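# Place the strawberry cake in the white basket

## Task

Get the strawberry cake inside the white basket, leaving the basket and every other object roughly where they started, and finish with neither arm nor gripper in contact with any of them.

## Robot and tools

Robot: two 6-joint arms, left_arm and right_arm, each with a two-finger parallel gripper and a wrist camera. Heads-up cameras are cam_head_left and cam_head_right. Wrist cameras are cam_left_wrist and cam_right_wrist. All images are 672x504.

Frame: everything is in the scene frame. The origin sits at table-top height, halfway between the two nominal bases. +x points out over the table, +z points up, and left_arm is on the +y side. Image left and right do not match arm names. Calibrated bases: left_arm at (-0.026, +0.301, 0) m, right_arm at (+0.053, -0.333, 0) m, both facing roughly +x. Printed hand positions and orientations may be a few cm off, more so at long reach. end_effector_position is the point between the finger pads, about 1 cm short of the fingertips. The fingers point along the gripper's +z axis and close along its y axis.

Joint order for every row and every per-joint list: waist, shoulder, elbow, wrist pitch, wrist yaw, wrist roll. Stated ranges in rad: waist -2.618 to 3.054, shoulder 0.000 to 3.142, elbow 0.000 to 3.142, wrist pitch -1.571 to 1.571, wrist yaw -1.571 to 1.571, wrist roll -2.094 to 2.094. Wrist yaw has its sign flipped relative to the URDF in everything you send and read. Real limits may sit up to 0.059 rad away from the stated ones.

The row: one list of 14 numbers, each in [-1, 1], covering both arms even when only one moves. Numbers 1-6 are left_arm joint offsets and number 7 is its opening. Numbers 8-13 are right_arm joint offsets and number 14 is its opening. Joint numbers are offsets, not poses. They count from the Joint targets at the start of the action or move, not from the previous row. Scale: 1.0 equals 2.224 rad for waist, shoulder and elbow, and 8.485 rad for the three wrist joints. Openings are absolute: +1 fully open, -1 closed. To keep a gripper as it is, resend its current command; 0 is itself a command meaning half-open. To leave an arm still, send 0 for its joints.

execute_actions(actions, cameras): actions is a list of actions. Each action is a table of up to 15 rows, one row per 1/30 s step; if fewer rows are given, the last one is held to fill 15 steps. An empty list just returns state and images. The whole call is rejected if it is malformed, or if its first action would push a joint more than 0.059 rad beyond its range. Later offending actions are refused for both arms. cameras: list of names, [] for none, omitted or ["all"] for all. An unknown name invalidates the call.

move(target, speed, blend, opening_speed, blocking, cameras): joint-space paths toward a target. target is one 14-number row, or a list of up to 15 rows. Every row counts from the same starting Joint targets, not from the row before it. All joints arrive together, so the hand traces a curve. Nothing is avoided along the way, including the other arm. speed: rad/s for the joint with the farthest to go, 0.01 to 12.57, default 0.5; give one value, or one per target. blend: corner rounding in rad for lists. opening_speed: rate of gripper change per second on the -1 to 1 scale, at least 0.2; use it low when closing on the soft cake. blocking=false returns after about 0.5 s while the move continues. The result adds a move: line with values such as done, off_target (at rest but more than 0.035 rad from target), moving, held or fault, plus limits=held if steps were withheld. done does not mean no contact.

wait(seconds 0 to 10): lets time run with the last commands held; a running move keeps going. stop(): brakes a running move. zoom_image(camera, region [x0,y0,x1,y1] px, at most 504x504): closer view of the latest image from that camera. read_manual(section): licence text only. finished_scene(scene): ends the current scene; give its number. It cannot be undone.

Result lines: Joint positions (rad, then finger-pad gap in m, 0.094 when fully open), Joint velocities ("within noise" when still), Joint targets (the base that your next offsets count from), Tool commands, grip_measured (opening on the command scale), grip_effort_nm (gripper motor effort; negative means closing; not the pad force), and Joint torques (drive output including arm weight; joints 1-3 wrap at ±28 N m). "joint sent to its limit" means a joint was clipped at its end. "joint command not followed" means the clearance check altered the targets. MOTOR HOT warns of heat; an OVER-TEMPERATURE FAULT folds that arm and leaves it idle.

Motion limits: targets stay within 0.339 rad (big joints) or 2.2 rad (wrist) of the measured angles. Targets implying more than 200 mm of hand travel are scaled back. Large offsets therefore need several actions, and very small ones may not move at all.

Gripping: the fingers go to the opening you write. A soft cake squashes further the lower you command. Close slowly and only a bit below the first-touch reading. To release, command an opening well above grip_measured.

Avoid: dropping the cake or letting go while it moves; fast impacts; pressing hard into the table, basket or objects; arms touching each other, including one gripper closing on the other arm's fingers; anything leaving the table. Also avoid long stretched-out holds or pushing toward unreachable poses, which heat motors. Objects may be nudged now and then by outside pushes. A camera cable resting on an object counts as touching it. To stop an arm pushing, command its targets back past its measured joint positions. End with both grippers clear of every object.

Each tool is called as name(argument=value, ...), one argument or row to a line, values as JSON.

## Session

execute_actions(
  actions=[],
)

Scene clock: 0.00 s.
left_arm: end_effector_position=(+0.3624, +0.3385, +0.1097) grip_measured=+1.000 grip_effort_nm=n/a end_effector_quat_wxyz=(+0.602, -0.087, +0.789, +0.082) | right_arm: end_effector_position=(+0.4660, -0.3439, +0.1193) grip_measured=+1.000 grip_effort_nm=n/a end_effector_quat_wxyz=(+0.600, +0.032, +0.799, -0.027)
Joint positions: left_arm=[-0.053 1.534 0.331 0.929 0.258 -0.047 0.094] | right_arm=[0.002 1.547 0.43 0.833 -0.094 0.022 0.094]
Joint velocities: within noise
Joint torques (N m): no reading
Motor temperatures (°C): left_arm=[24 29 26 27 23 21 25] | right_arm=[24 31 28 37 24 22 22]
Heat: left arm: 29 °C; right arm: 37 °C.
Joint targets: left_arm=[-0.053 1.528 0.336 0.925 0.259 -0.048] | right_arm=[0.002 1.544 0.433 0.822 -0.095 0.022]
Tool commands: left_gripper/opening=+1.0 right_gripper/opening=+1.0

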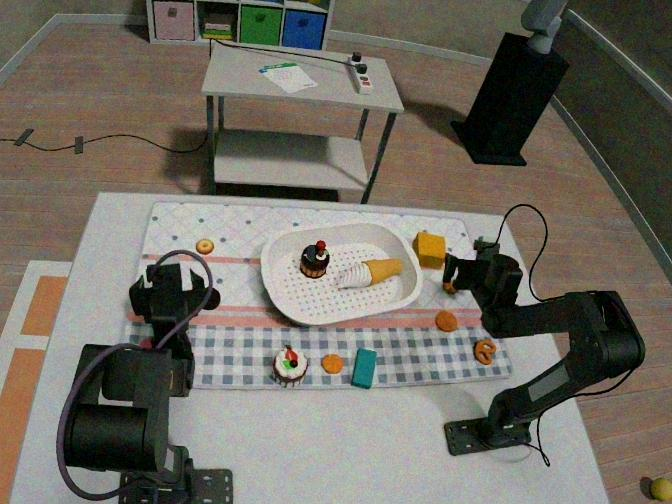

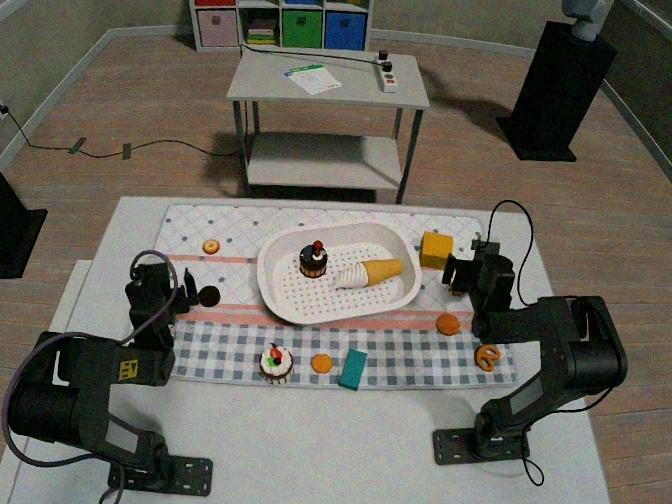

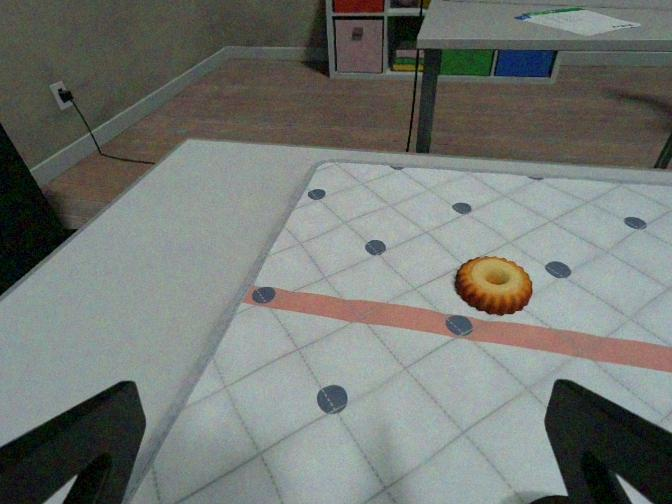

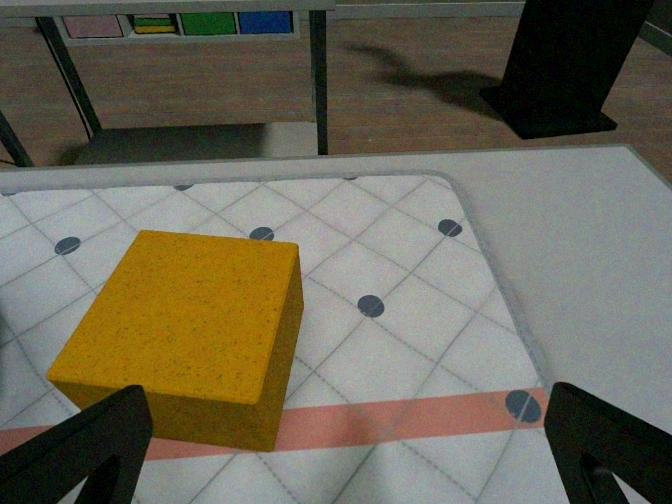

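move(
  target=[-0.333,0.047,0.591,-0.282,-0.0305,0.0057,1,0,0,0,0,0,0,1],
  speed=1.5,
)

Scene clock: 32.60 s.
left_arm: end_effector_position=(+0.2000, +0.0896, +0.1956) grip_measured=+1.000 grip_effort_nm=0.002 end_effector_quat_wxyz=(+0.060, +0.367, +0.928, -0.019) | right_arm: end_effector_position=(+0.4660, -0.3439, +0.1193) grip_measured=+1.000 grip_effort_nm=0.027 end_effector_quat_wxyz=(+0.600, +0.032, +0.799, -0.027)
Joint positions: left_arm=[-0.791 1.623 1.622 -1.445 0.01 -0.005 0.094] | right_arm=[0.002 1.547 0.43 0.833 -0.094 0.022 0.094]
Joint velocities: within noise
Joint torques (N m): left_arm=[-0.31 -5.34 8.13 0.37 -0.08 0.09] | right_arm=[0.05 -4.94 7.01 1.55 -0.05 -0.01]
Motor temperatures (°C): left_arm=[24 29 27 34 23 21 24] | right_arm=[23 32 29 40 24 22 22]
Heat: left arm: 34 °C; right arm: 40 °C.
Joint targets: left_arm=[-0.794 1.633 1.651 -1.467 0.000 0.001] | right_arm=[0.002 1.544 0.433 0.822 -0.095 0.022]
move: done

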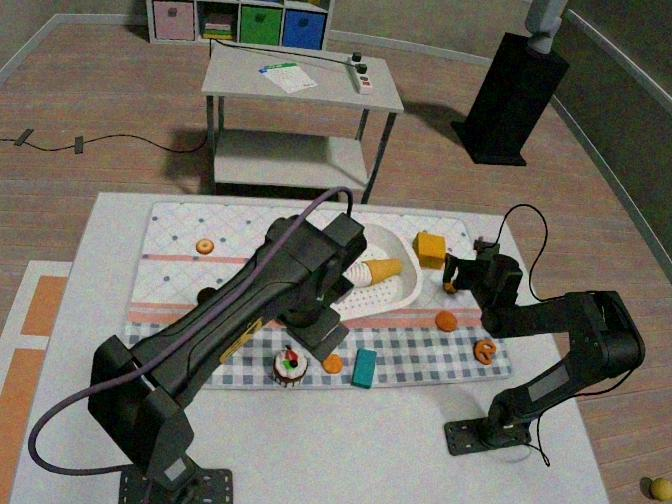

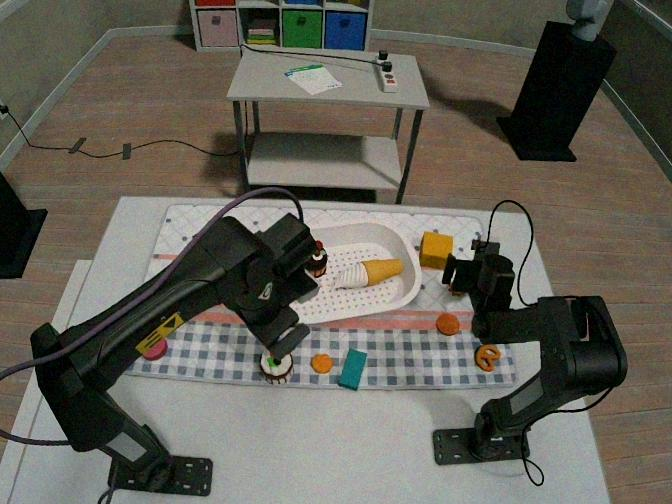

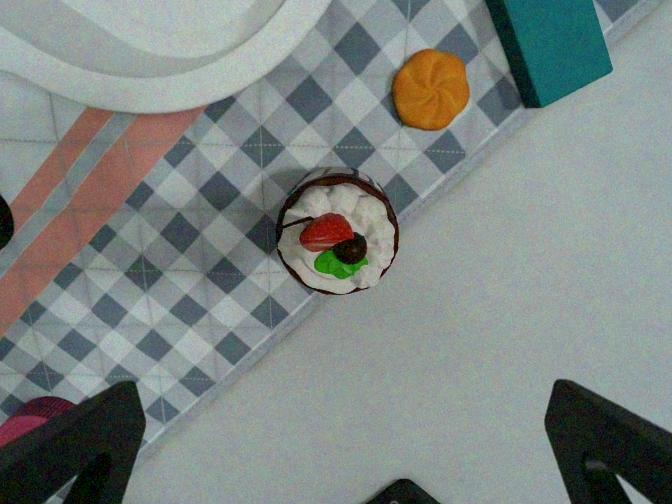

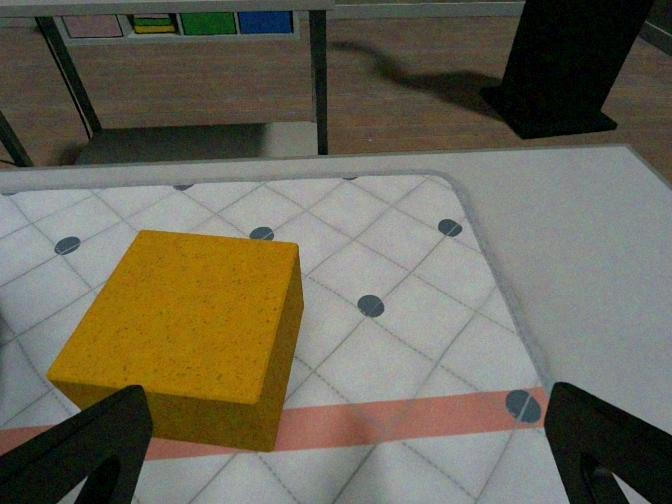

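move(
  target=[0,0.027,-0.2765,0.0794,0,0,1,0,0,0,0,0,0,1],
  speed=0.8,
)

move(
  target=[0,0,0,0,0,0,0.2,0,0,0,0,0,0,1],
  opening_speed=1.0,
)

Scene clock: 51.80 s.
left_arm: end_effector_position=(+0.2014, +0.0882, +0.0353) grip_measured=+1.000 grip_effort_nm=-0.002 end_effector_quat_wxyz=(+0.056, +0.368, +0.928, -0.017) | right_arm: end_effector_position=(+0.4660, -0.3439, +0.1193) grip_measured=+1.000 grip_effort_nm=0.032 end_effector_quat_wxyz=(+0.600, +0.032, +0.799, -0.027)
Joint positions: left_arm=[-0.791 1.688 1.046 -0.813 0.01 -0.005 0.094] | right_arm=[0.002 1.547 0.43 0.833 -0.094 0.022 0.094]
Joint velocities: within noise
Joint torques (N m): left_arm=[-0.28 -6.22 4.79 0.75 -0.09 0.09] | right_arm=[0.05 -4.94 7.01 1.55 -0.05 -0.01]
Motor temperatures (°C): left_arm=[24 29 28 30 23 21 24] | right_arm=[23 32 29 41 24 22 22]
Heat: left arm: 30 °C; right arm: 41 °C.
Joint targets: left_arm=[-0.794 1.693 1.036 -0.794 0.000 0.001] | right_arm=[0.002 1.544 0.433 0.822 -0.095 0.022]
move: done

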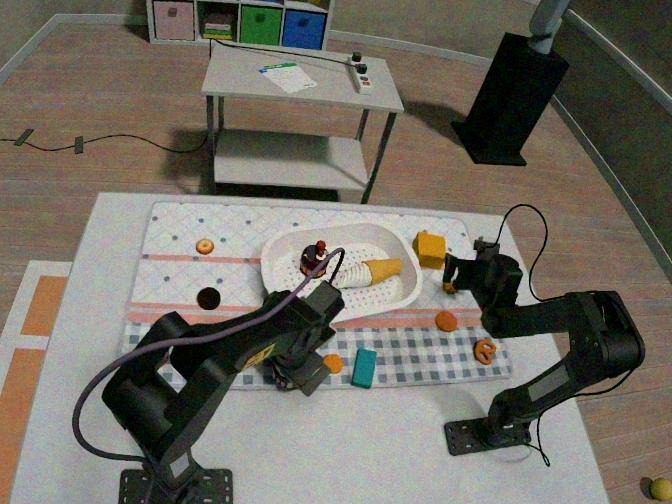

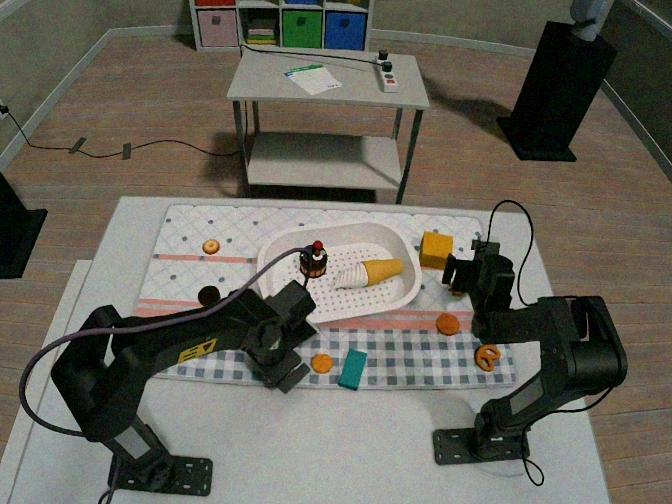

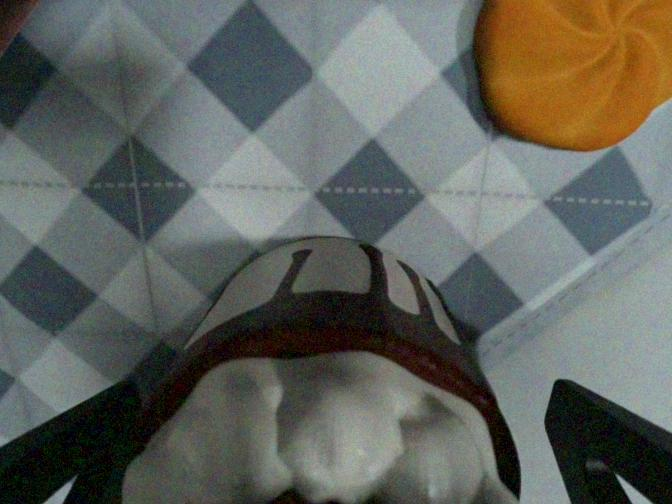

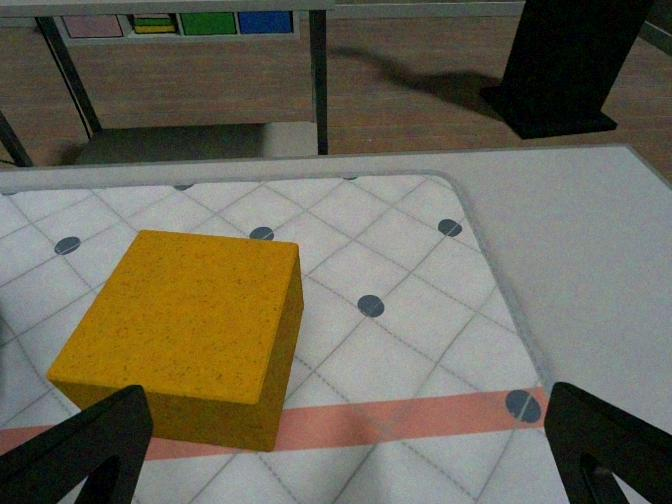

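Scene clock: 52.80 s.
left_arm: end_effector_position=(+0.2018, +0.0881, +0.0353) grip_measured=+0.400 grip_effort_nm=-1.028 end_effector_quat_wxyz=(+0.056, +0.367, +0.928, -0.017) | right_arm: end_effector_position=(+0.4660, -0.3439, +0.1193) grip_measured=+1.000 grip_effort_nm=0.027 end_effector_quat_wxyz=(+0.600, +0.032, +0.799, -0.027)
Joint positions: left_arm=[-0.79 1.688 1.046 -0.811 0.011 -0.005 0.066] | right_arm=[0.002 1.547 0.43 0.833 -0.094 0.022 0.094]
Joint velocities: within noise
Joint torques (N m): left_arm=[-0.35 -6.23 4.79 0.77 -0.09 0.08] | right_arm=[0.03 -4.97 7.02 1.54 -0.05 -0.01]
Motor temperatures (°C): left_arm=[24 29 28 30 23 21 24] | right_arm=[23 32 29 41 24 22 22]
Heat: left arm: 30 °C; right arm: 41 °C.
Joint targets: left_arm=[-0.794 1.693 1.036 -0.793 0.000 0.001] | right_arm=[0.002 1.544 0.433 0.822 -0.095 0.022]
move: done

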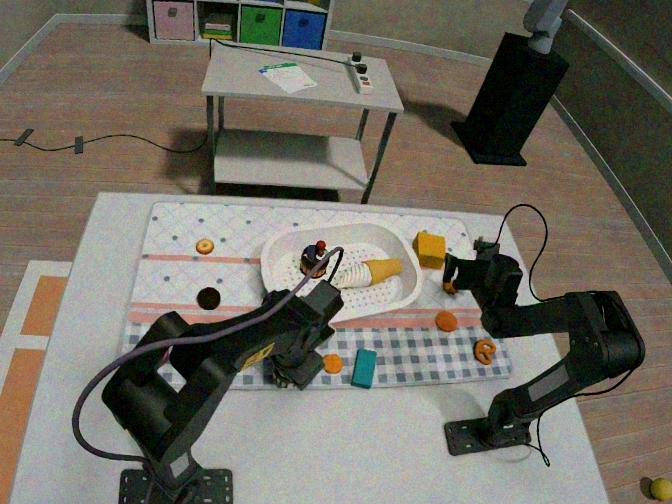

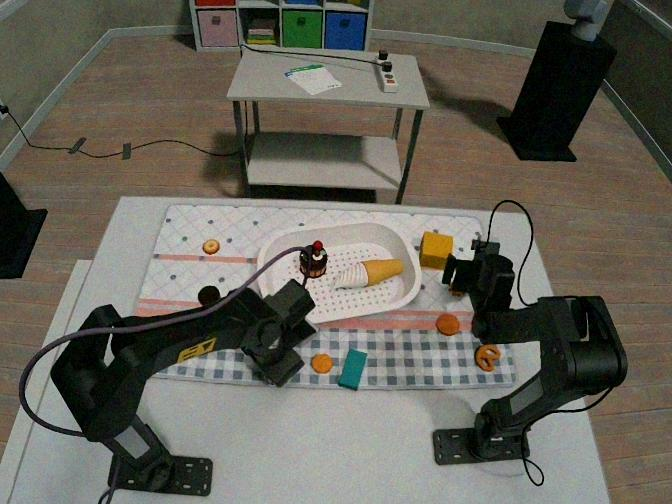

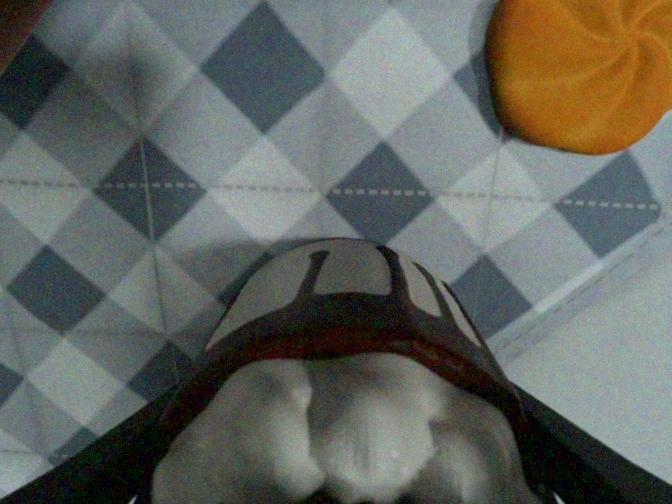

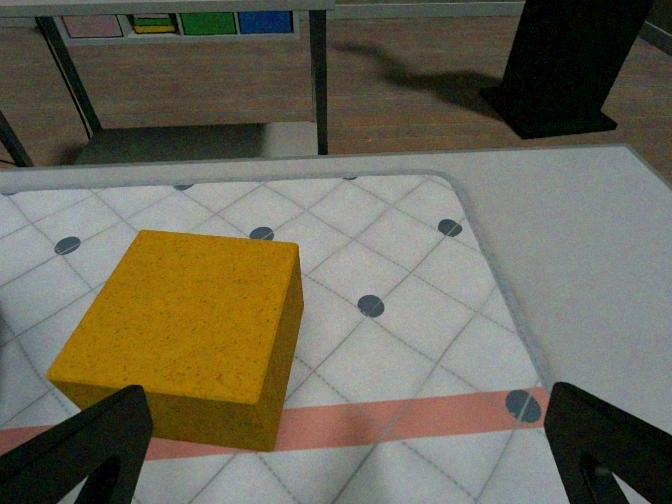

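move(
  target=[0,-0.027,0.2765,-0.0794,0,0,0.25,0,0,0,0,0,0,1],
  speed=0.8,
)

Scene clock: 60.43 s.
left_arm: end_effector_position=(+0.2016, +0.0882, +0.1889) grip_measured=+0.400 grip_effort_nm=-1.023 end_effector_quat_wxyz=(+0.049, +0.368, +0.929, -0.014) | right_arm: end_effector_position=(+0.4660, -0.3439, +0.1193) grip_measured=+1.000 grip_effort_nm=0.022 end_effector_quat_wxyz=(+0.600, +0.032, +0.799, -0.027)
Joint positions: left_arm=[-0.79 1.649 1.625 -1.447 0.01 -0.005 0.066] | right_arm=[0.002 1.547 0.43 0.833 -0.094 0.022 0.094]
Joint velocities: within noise
Joint torques (N m): left_arm=[-0.35 -7.72 7.84 0.34 -0.08 0.1] | right_arm=[0.03 -4.96 7.01 1.54 -0.05 -0.01]
Motor temperatures (°C): left_arm=[24 30 28 29 23 21 25] | right_arm=[23 32 29 41 24 22 22]
Heat: left arm: 30 °C; right arm: 41 °C.
Joint targets: left_arm=[-0.794 1.633 1.651 -1.467 0.000 0.001] | right_arm=[0.002 1.544 0.433 0.822 -0.095 0.022]
move: done

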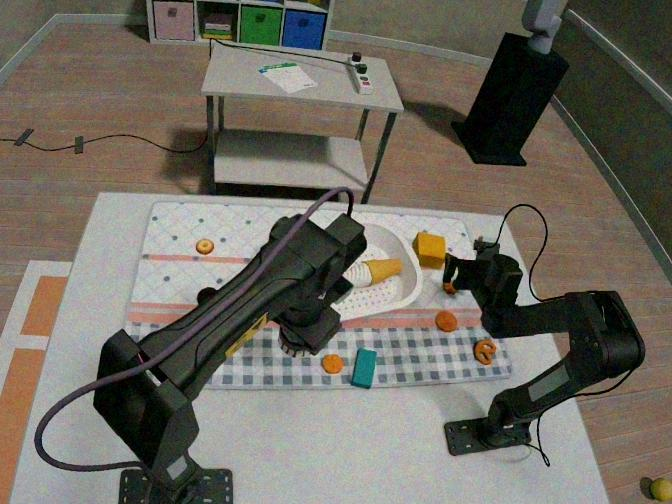

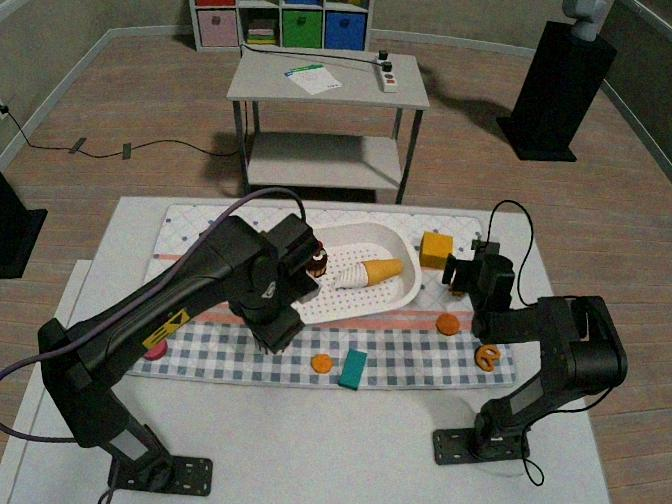

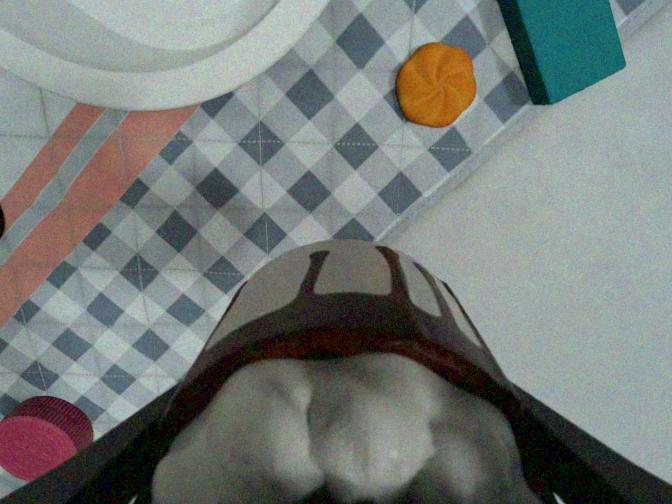

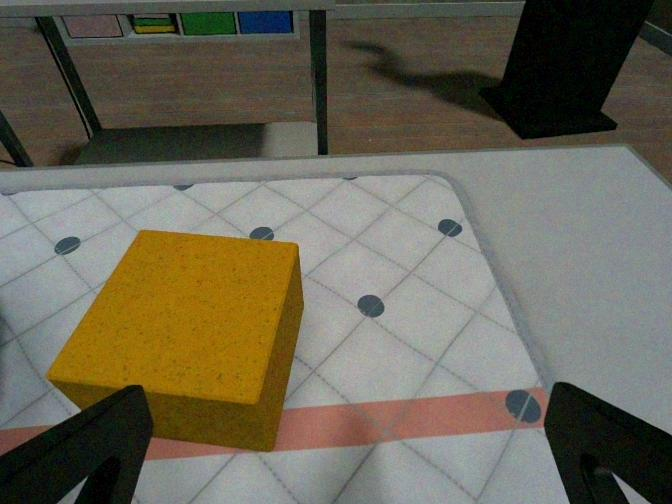

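zoom_image(
  camera="cam_head_right",
  region=[240, 200, 440, 350],
)

Scaled by 2.520 from the camera's 672x504 image, which has a finer 960x720 frame.

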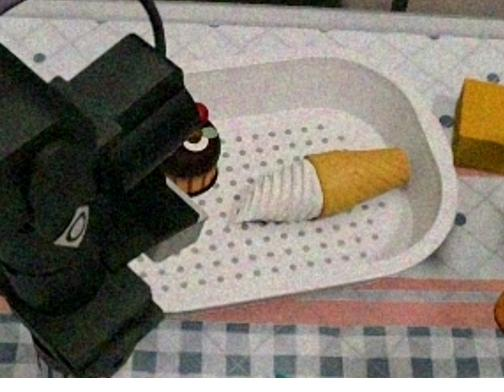

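move(
  target=[0.0436,0.2698,0.214,0.0381,0,0,0.25,0,0,0,0,0,0,1],
  speed=0.8,
)

Scene clock: 113.40 s.
left_arm: end_effector_position=(+0.3668, -0.0062, +0.1137) grip_measured=+0.400 grip_effort_nm=-1.023 end_effector_quat_wxyz=(+0.129, +0.322, +0.937, -0.040) | right_arm: end_effector_position=(+0.4660, -0.3439, +0.1193) grip_measured=+1.000 grip_effort_nm=0.027 end_effector_quat_wxyz=(+0.600, +0.032, +0.799, -0.027)
Joint positions: left_arm=[-0.699 2.23 2.092 -1.163 0.009 -0.005 0.066] | right_arm=[0.002 1.547 0.43 0.833 -0.094 0.022 0.094]
Joint velocities: within noise
Joint torques (N m): left_arm=[0.16 -11.7 8.96 1.07 -0.08 0.09] | right_arm=[0.03 -4.94 6.99 1.54 -0.05 -0.01]
Motor temperatures (°C): left_arm=[24 32 30 26 23 20 26] | right_arm=[23 31 28 41 24 21 21]
Heat: left arm: 32 °C; right arm: 41 °C.
Joint targets: left_arm=[-0.697 2.233 2.127 -1.144 0.000 0.001] | right_arm=[0.002 1.544 0.433 0.822 -0.095 0.022]
move: done

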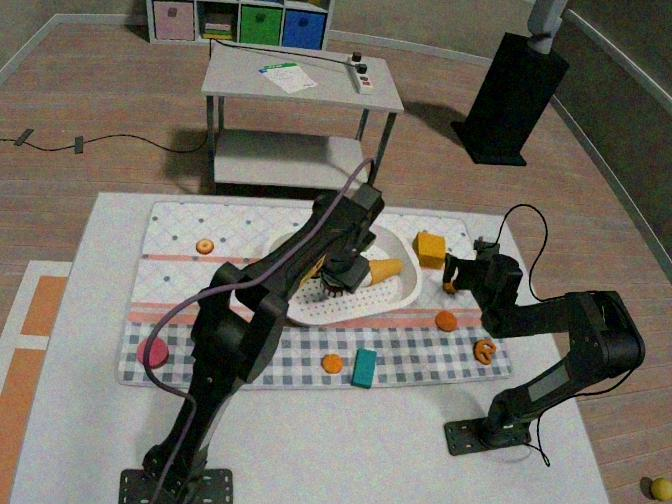

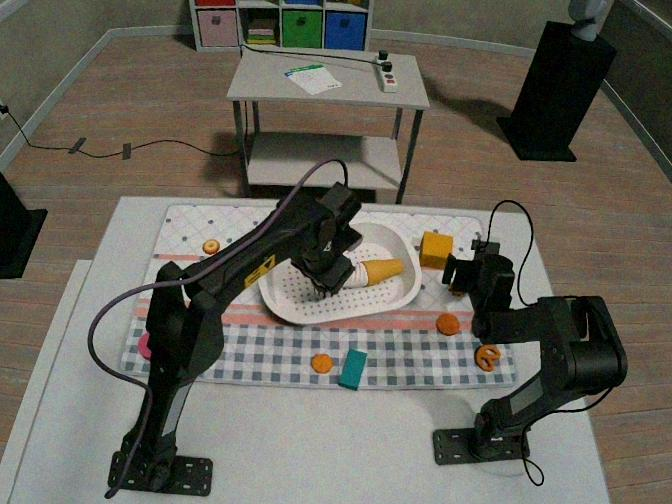

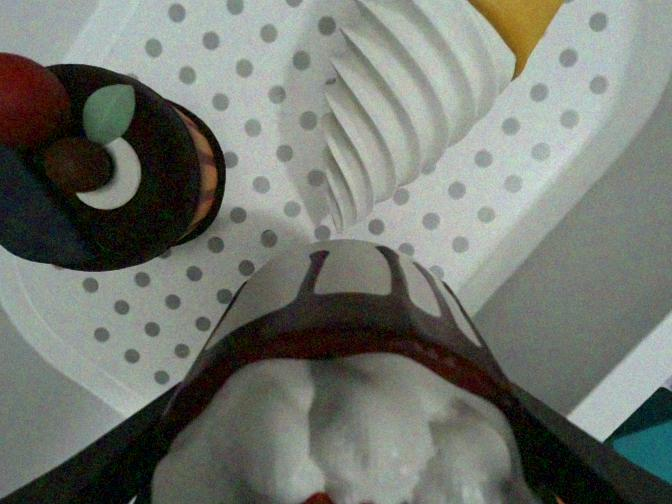

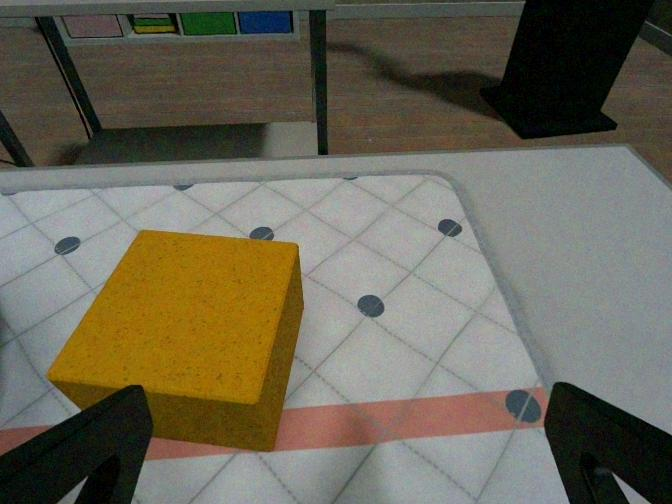

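move(
  target=[
    [0.0106,-0.036,-0.058,0.0058,0,0,0.25,0,0,0,0,0,0,1],
    [0.0106,0.0522,-0.0189,-0.0014,0,0,0.25,0,0,0,0,0,0,1],
  ],
  speed=0.4,
)

Scene clock: 127.60 s.
left_arm: end_effector_position=(+0.3674, +0.0071, +0.0488) grip_measured=+0.400 grip_effort_nm=-1.028 end_effector_quat_wxyz=(+0.069, +0.314, +0.947, -0.019) | right_arm: end_effector_position=(+0.4660, -0.3439, +0.1193) grip_measured=+1.000 grip_effort_nm=0.032 end_effector_quat_wxyz=(+0.600, +0.032, +0.799, -0.027)
Joint positions: left_arm=[-0.677 2.343 2.052 -1.137 0.008 -0.005 0.066] | right_arm=[0.002 1.547 0.43 0.833 -0.094 0.022 0.094]
Joint velocities: within noise
Joint torques (N m): left_arm=[0.29 -12.14 8.7 0.45 -0.07 0.09] | right_arm=[0.03 -4.96 6.99 1.55 -0.05 -0.01]
Motor temperatures (°C): left_arm=[24 32 30 27 23 20 26] | right_arm=[23 31 28 41 24 21 21]
Heat: left arm: 32 °C; right arm: 41 °C.
Joint targets: left_arm=[-0.673 2.349 2.085 -1.156 0.000 0.001] | right_arm=[0.002 1.544 0.433 0.822 -0.095 0.022]
move: done

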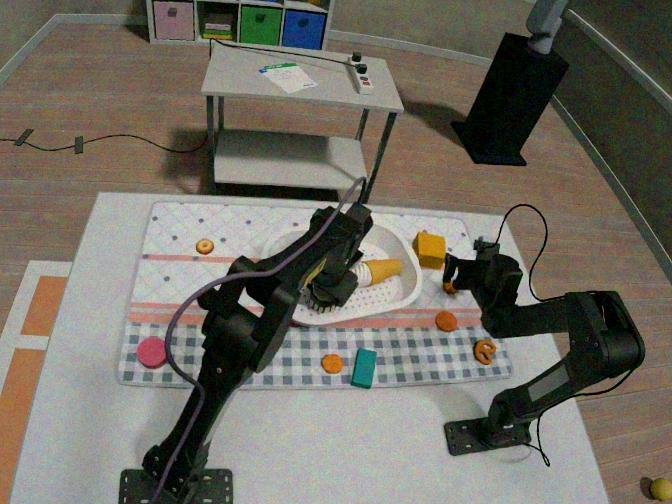

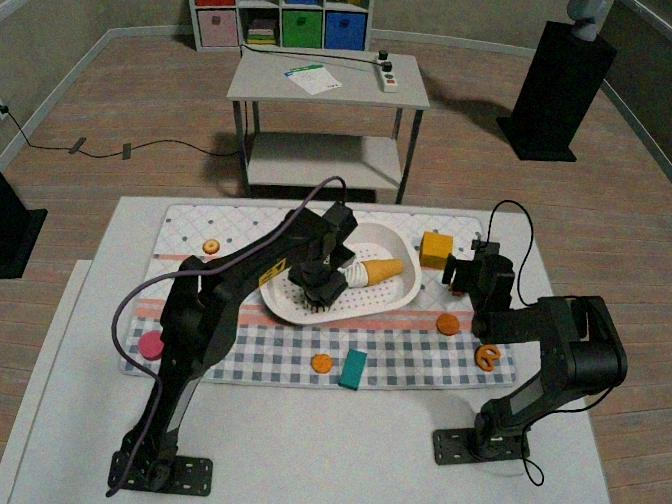

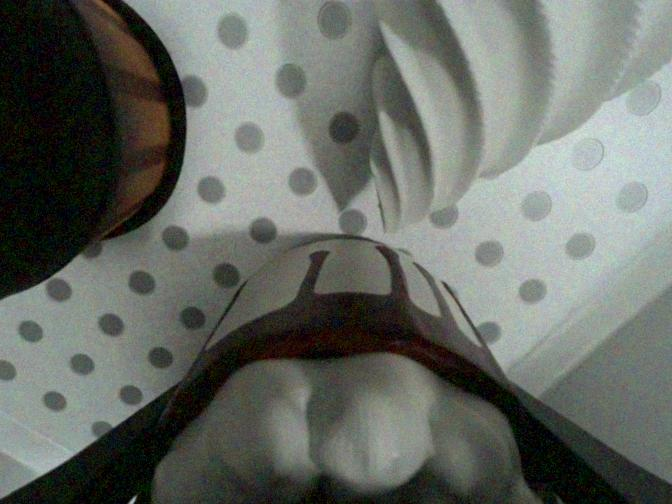

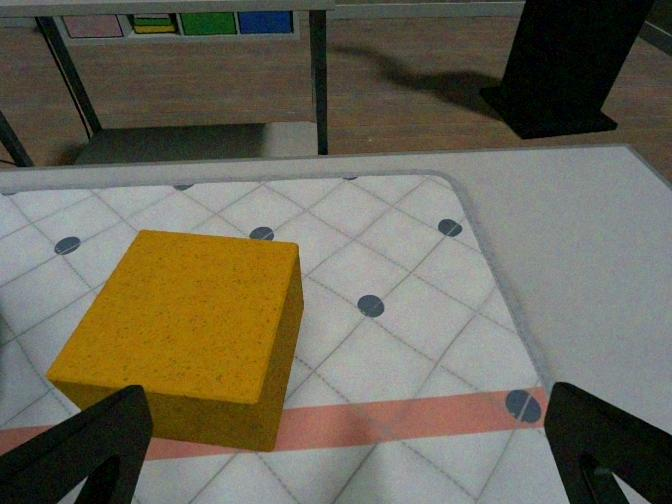

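move(
  target=[0,0.0078,0,0,0,0,0.25,0,0,0,0,0,0,1],
  speed=0.3,
  cameras=["cam_left_wrist"],
)

Scene clock: 132.00 s.
left_arm: end_effector_position=(+0.3670, +0.0074, +0.0470) grip_measured=+0.400 grip_effort_nm=-1.028 end_effector_quat_wxyz=(+0.067, +0.314, +0.947, -0.018) | right_arm: end_effector_position=(+0.4660, -0.3439, +0.1193) grip_measured=+1.000 grip_effort_nm=0.027 end_effector_quat_wxyz=(+0.600, +0.032, +0.799, -0.027)
Joint positions: left_arm=[-0.677 2.347 2.052 -1.138 0.008 -0.005 0.066] | right_arm=[0.002 1.547 0.43 0.833 -0.094 0.022 0.094]
Joint velocities: within noise
Joint torques (N m): left_arm=[0.29 -11.08 8.69 0.43 -0.06 0.09] | right_arm=[0.03 -4.93 7.01 1.55 -0.04 0]
Motor temperatures (°C): left_arm=[24 33 30 27 23 20 26] | right_arm=[23 31 28 42 24 21 21]
Heat: left arm: 33 °C; right arm: 42 °C.
Joint targets: left_arm=[-0.673 2.367 2.085 -1.156 0.000 0.001] | right_arm=[0.002 1.544 0.433 0.822 -0.095 0.022]
move: done
Images, in order (width x height): cam_left_wrist 672x504.

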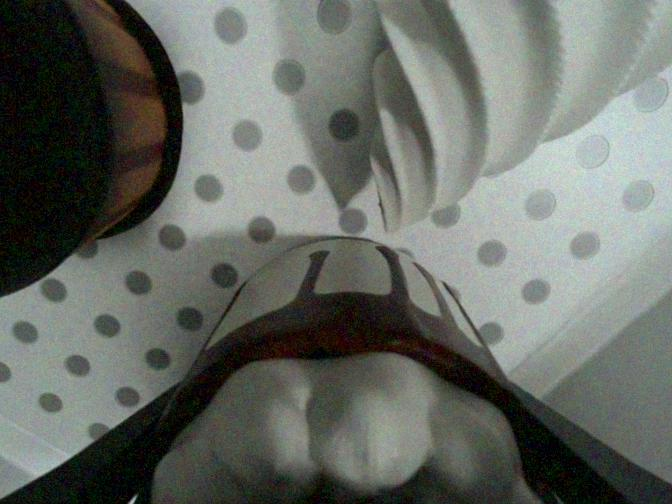

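move(
  target=[0,0.006,0,0,0,0,0.25,0,0,0,0,0,0,1],
  speed=0.3,
  cameras=["cam_left_wrist"],
)

Scene clock: 137.53 s.
left_arm: end_effector_position=(+0.3671, +0.0073, +0.0466) grip_measured=+0.400 grip_effort_nm=-1.033 end_effector_quat_wxyz=(+0.065, +0.314, +0.947, -0.018) | right_arm: end_effector_position=(+0.4660, -0.3439, +0.1193) grip_measured=+1.000 grip_effort_nm=0.027 end_effector_quat_wxyz=(+0.600, +0.032, +0.799, -0.027)
Joint positions: left_arm=[-0.677 2.351 2.057 -1.142 0.008 -0.005 0.066] | right_arm=[0.002 1.547 0.43 0.833 -0.094 0.022 0.094]
Joint velocities: within noise
Joint torques (N m): left_arm=[0.29 -10.35 8.23 0.47 -0.07 0.1] | right_arm=[0.03 -4.94 7.01 1.54 -0.05 -0.01]
Motor temperatures (°C): left_arm=[24 33 30 26 23 20 26] | right_arm=[23 31 28 42 24 21 21]
Heat: left arm: 33 °C; right arm: 42 °C.
Joint targets: left_arm=[-0.673 2.380 2.085 -1.156 0.000 0.001] | right_arm=[0.002 1.544 0.433 0.822 -0.095 0.022]
move: done
Images, in order (width x height): cam_left_wrist 672x504.

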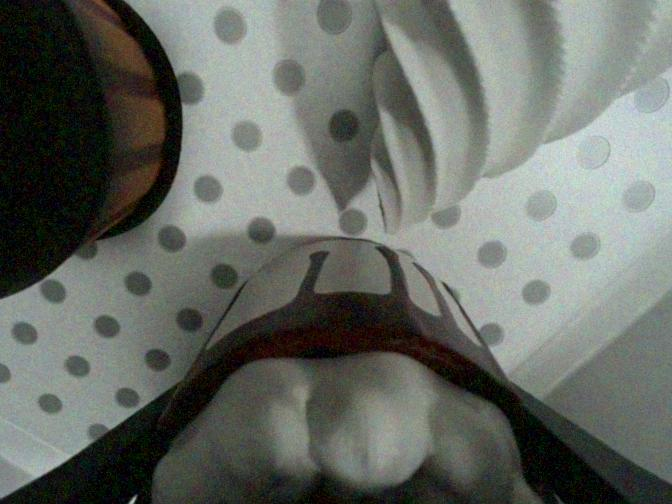

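move(
  target=[
    [0,0,0,0,0,0,0.75,0,0,0,0,0,0,1],
    [0,-0.102,-0.0391,0.0072,0,0,0.75,0,0,0,0,0,0,1],
    [-0.05,-0.25,-0.0391,0.0072,0,0,0.75,0,0,0,0,0,0,1],
  ],
  speed=0.5,
  opening_speed=1,
)

Scene clock: 143.80 s.
left_arm: end_effector_position=(+0.3173, -0.0171, +0.2777) grip_measured=+0.748 grip_effort_nm=0.115 end_effector_quat_wxyz=(+0.296, +0.345, +0.883, -0.114) | right_arm: end_effector_position=(+0.4660, -0.3439, +0.1193) grip_measured=+1.000 grip_effort_nm=0.032 end_effector_quat_wxyz=(+0.600, +0.032, +0.799, -0.027)
Joint positions: left_arm=[-0.782 1.832 2.01 -1.102 0.008 -0.005 0.082] | right_arm=[0.002 1.547 0.43 0.833 -0.094 0.022 0.094]
Joint velocities: within noise
Joint torques (N m): left_arm=[-0.21 -9.25 5.34 1.59 -0.06 0.09] | right_arm=[0.06 -4.96 7.01 1.54 -0.05 0]
Motor temperatures (°C): left_arm=[23 34 30 26 23 20 26] | right_arm=[23 31 28 42 23 21 21]
Heat: left arm: 34 °C; right arm: 42 °C.
Joint targets: left_arm=[-0.784 1.824 1.998 -1.095 0.000 0.001] | right_arm=[0.002 1.544 0.433 0.822 -0.095 0.022]
move: done

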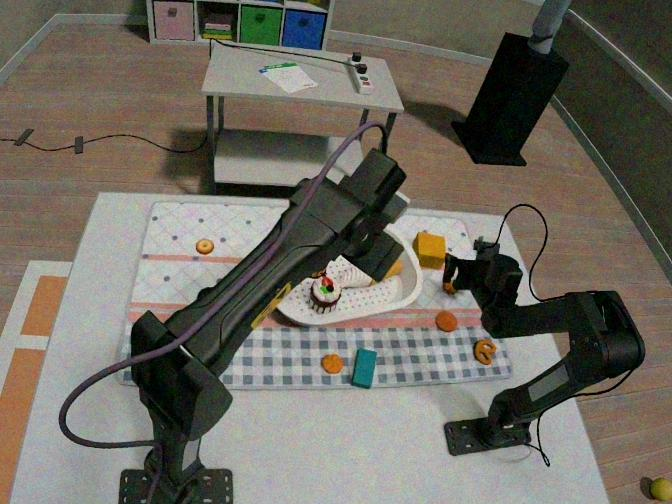

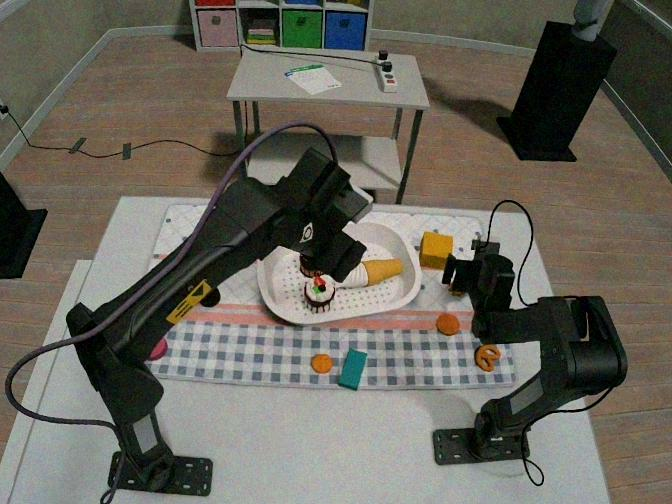

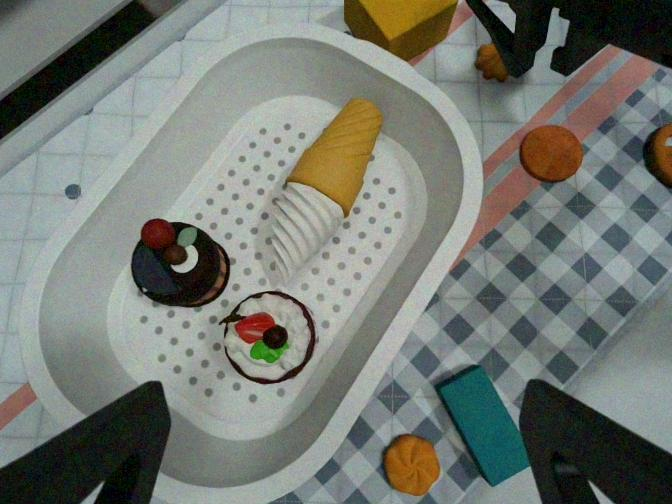

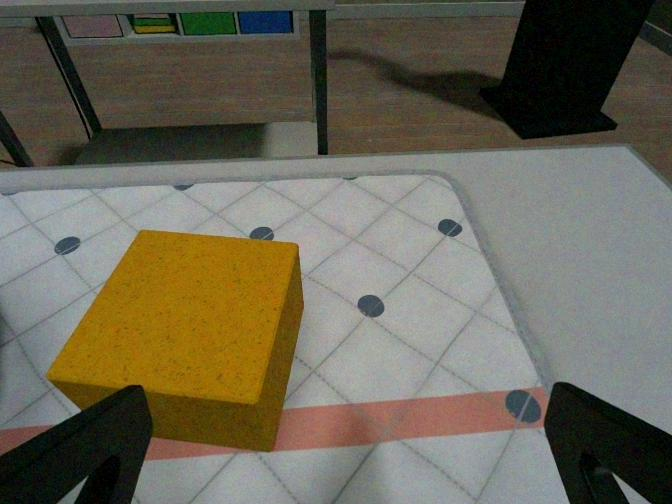

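finished_scene(
  scene=1,
)

The scene is finished: the task was done.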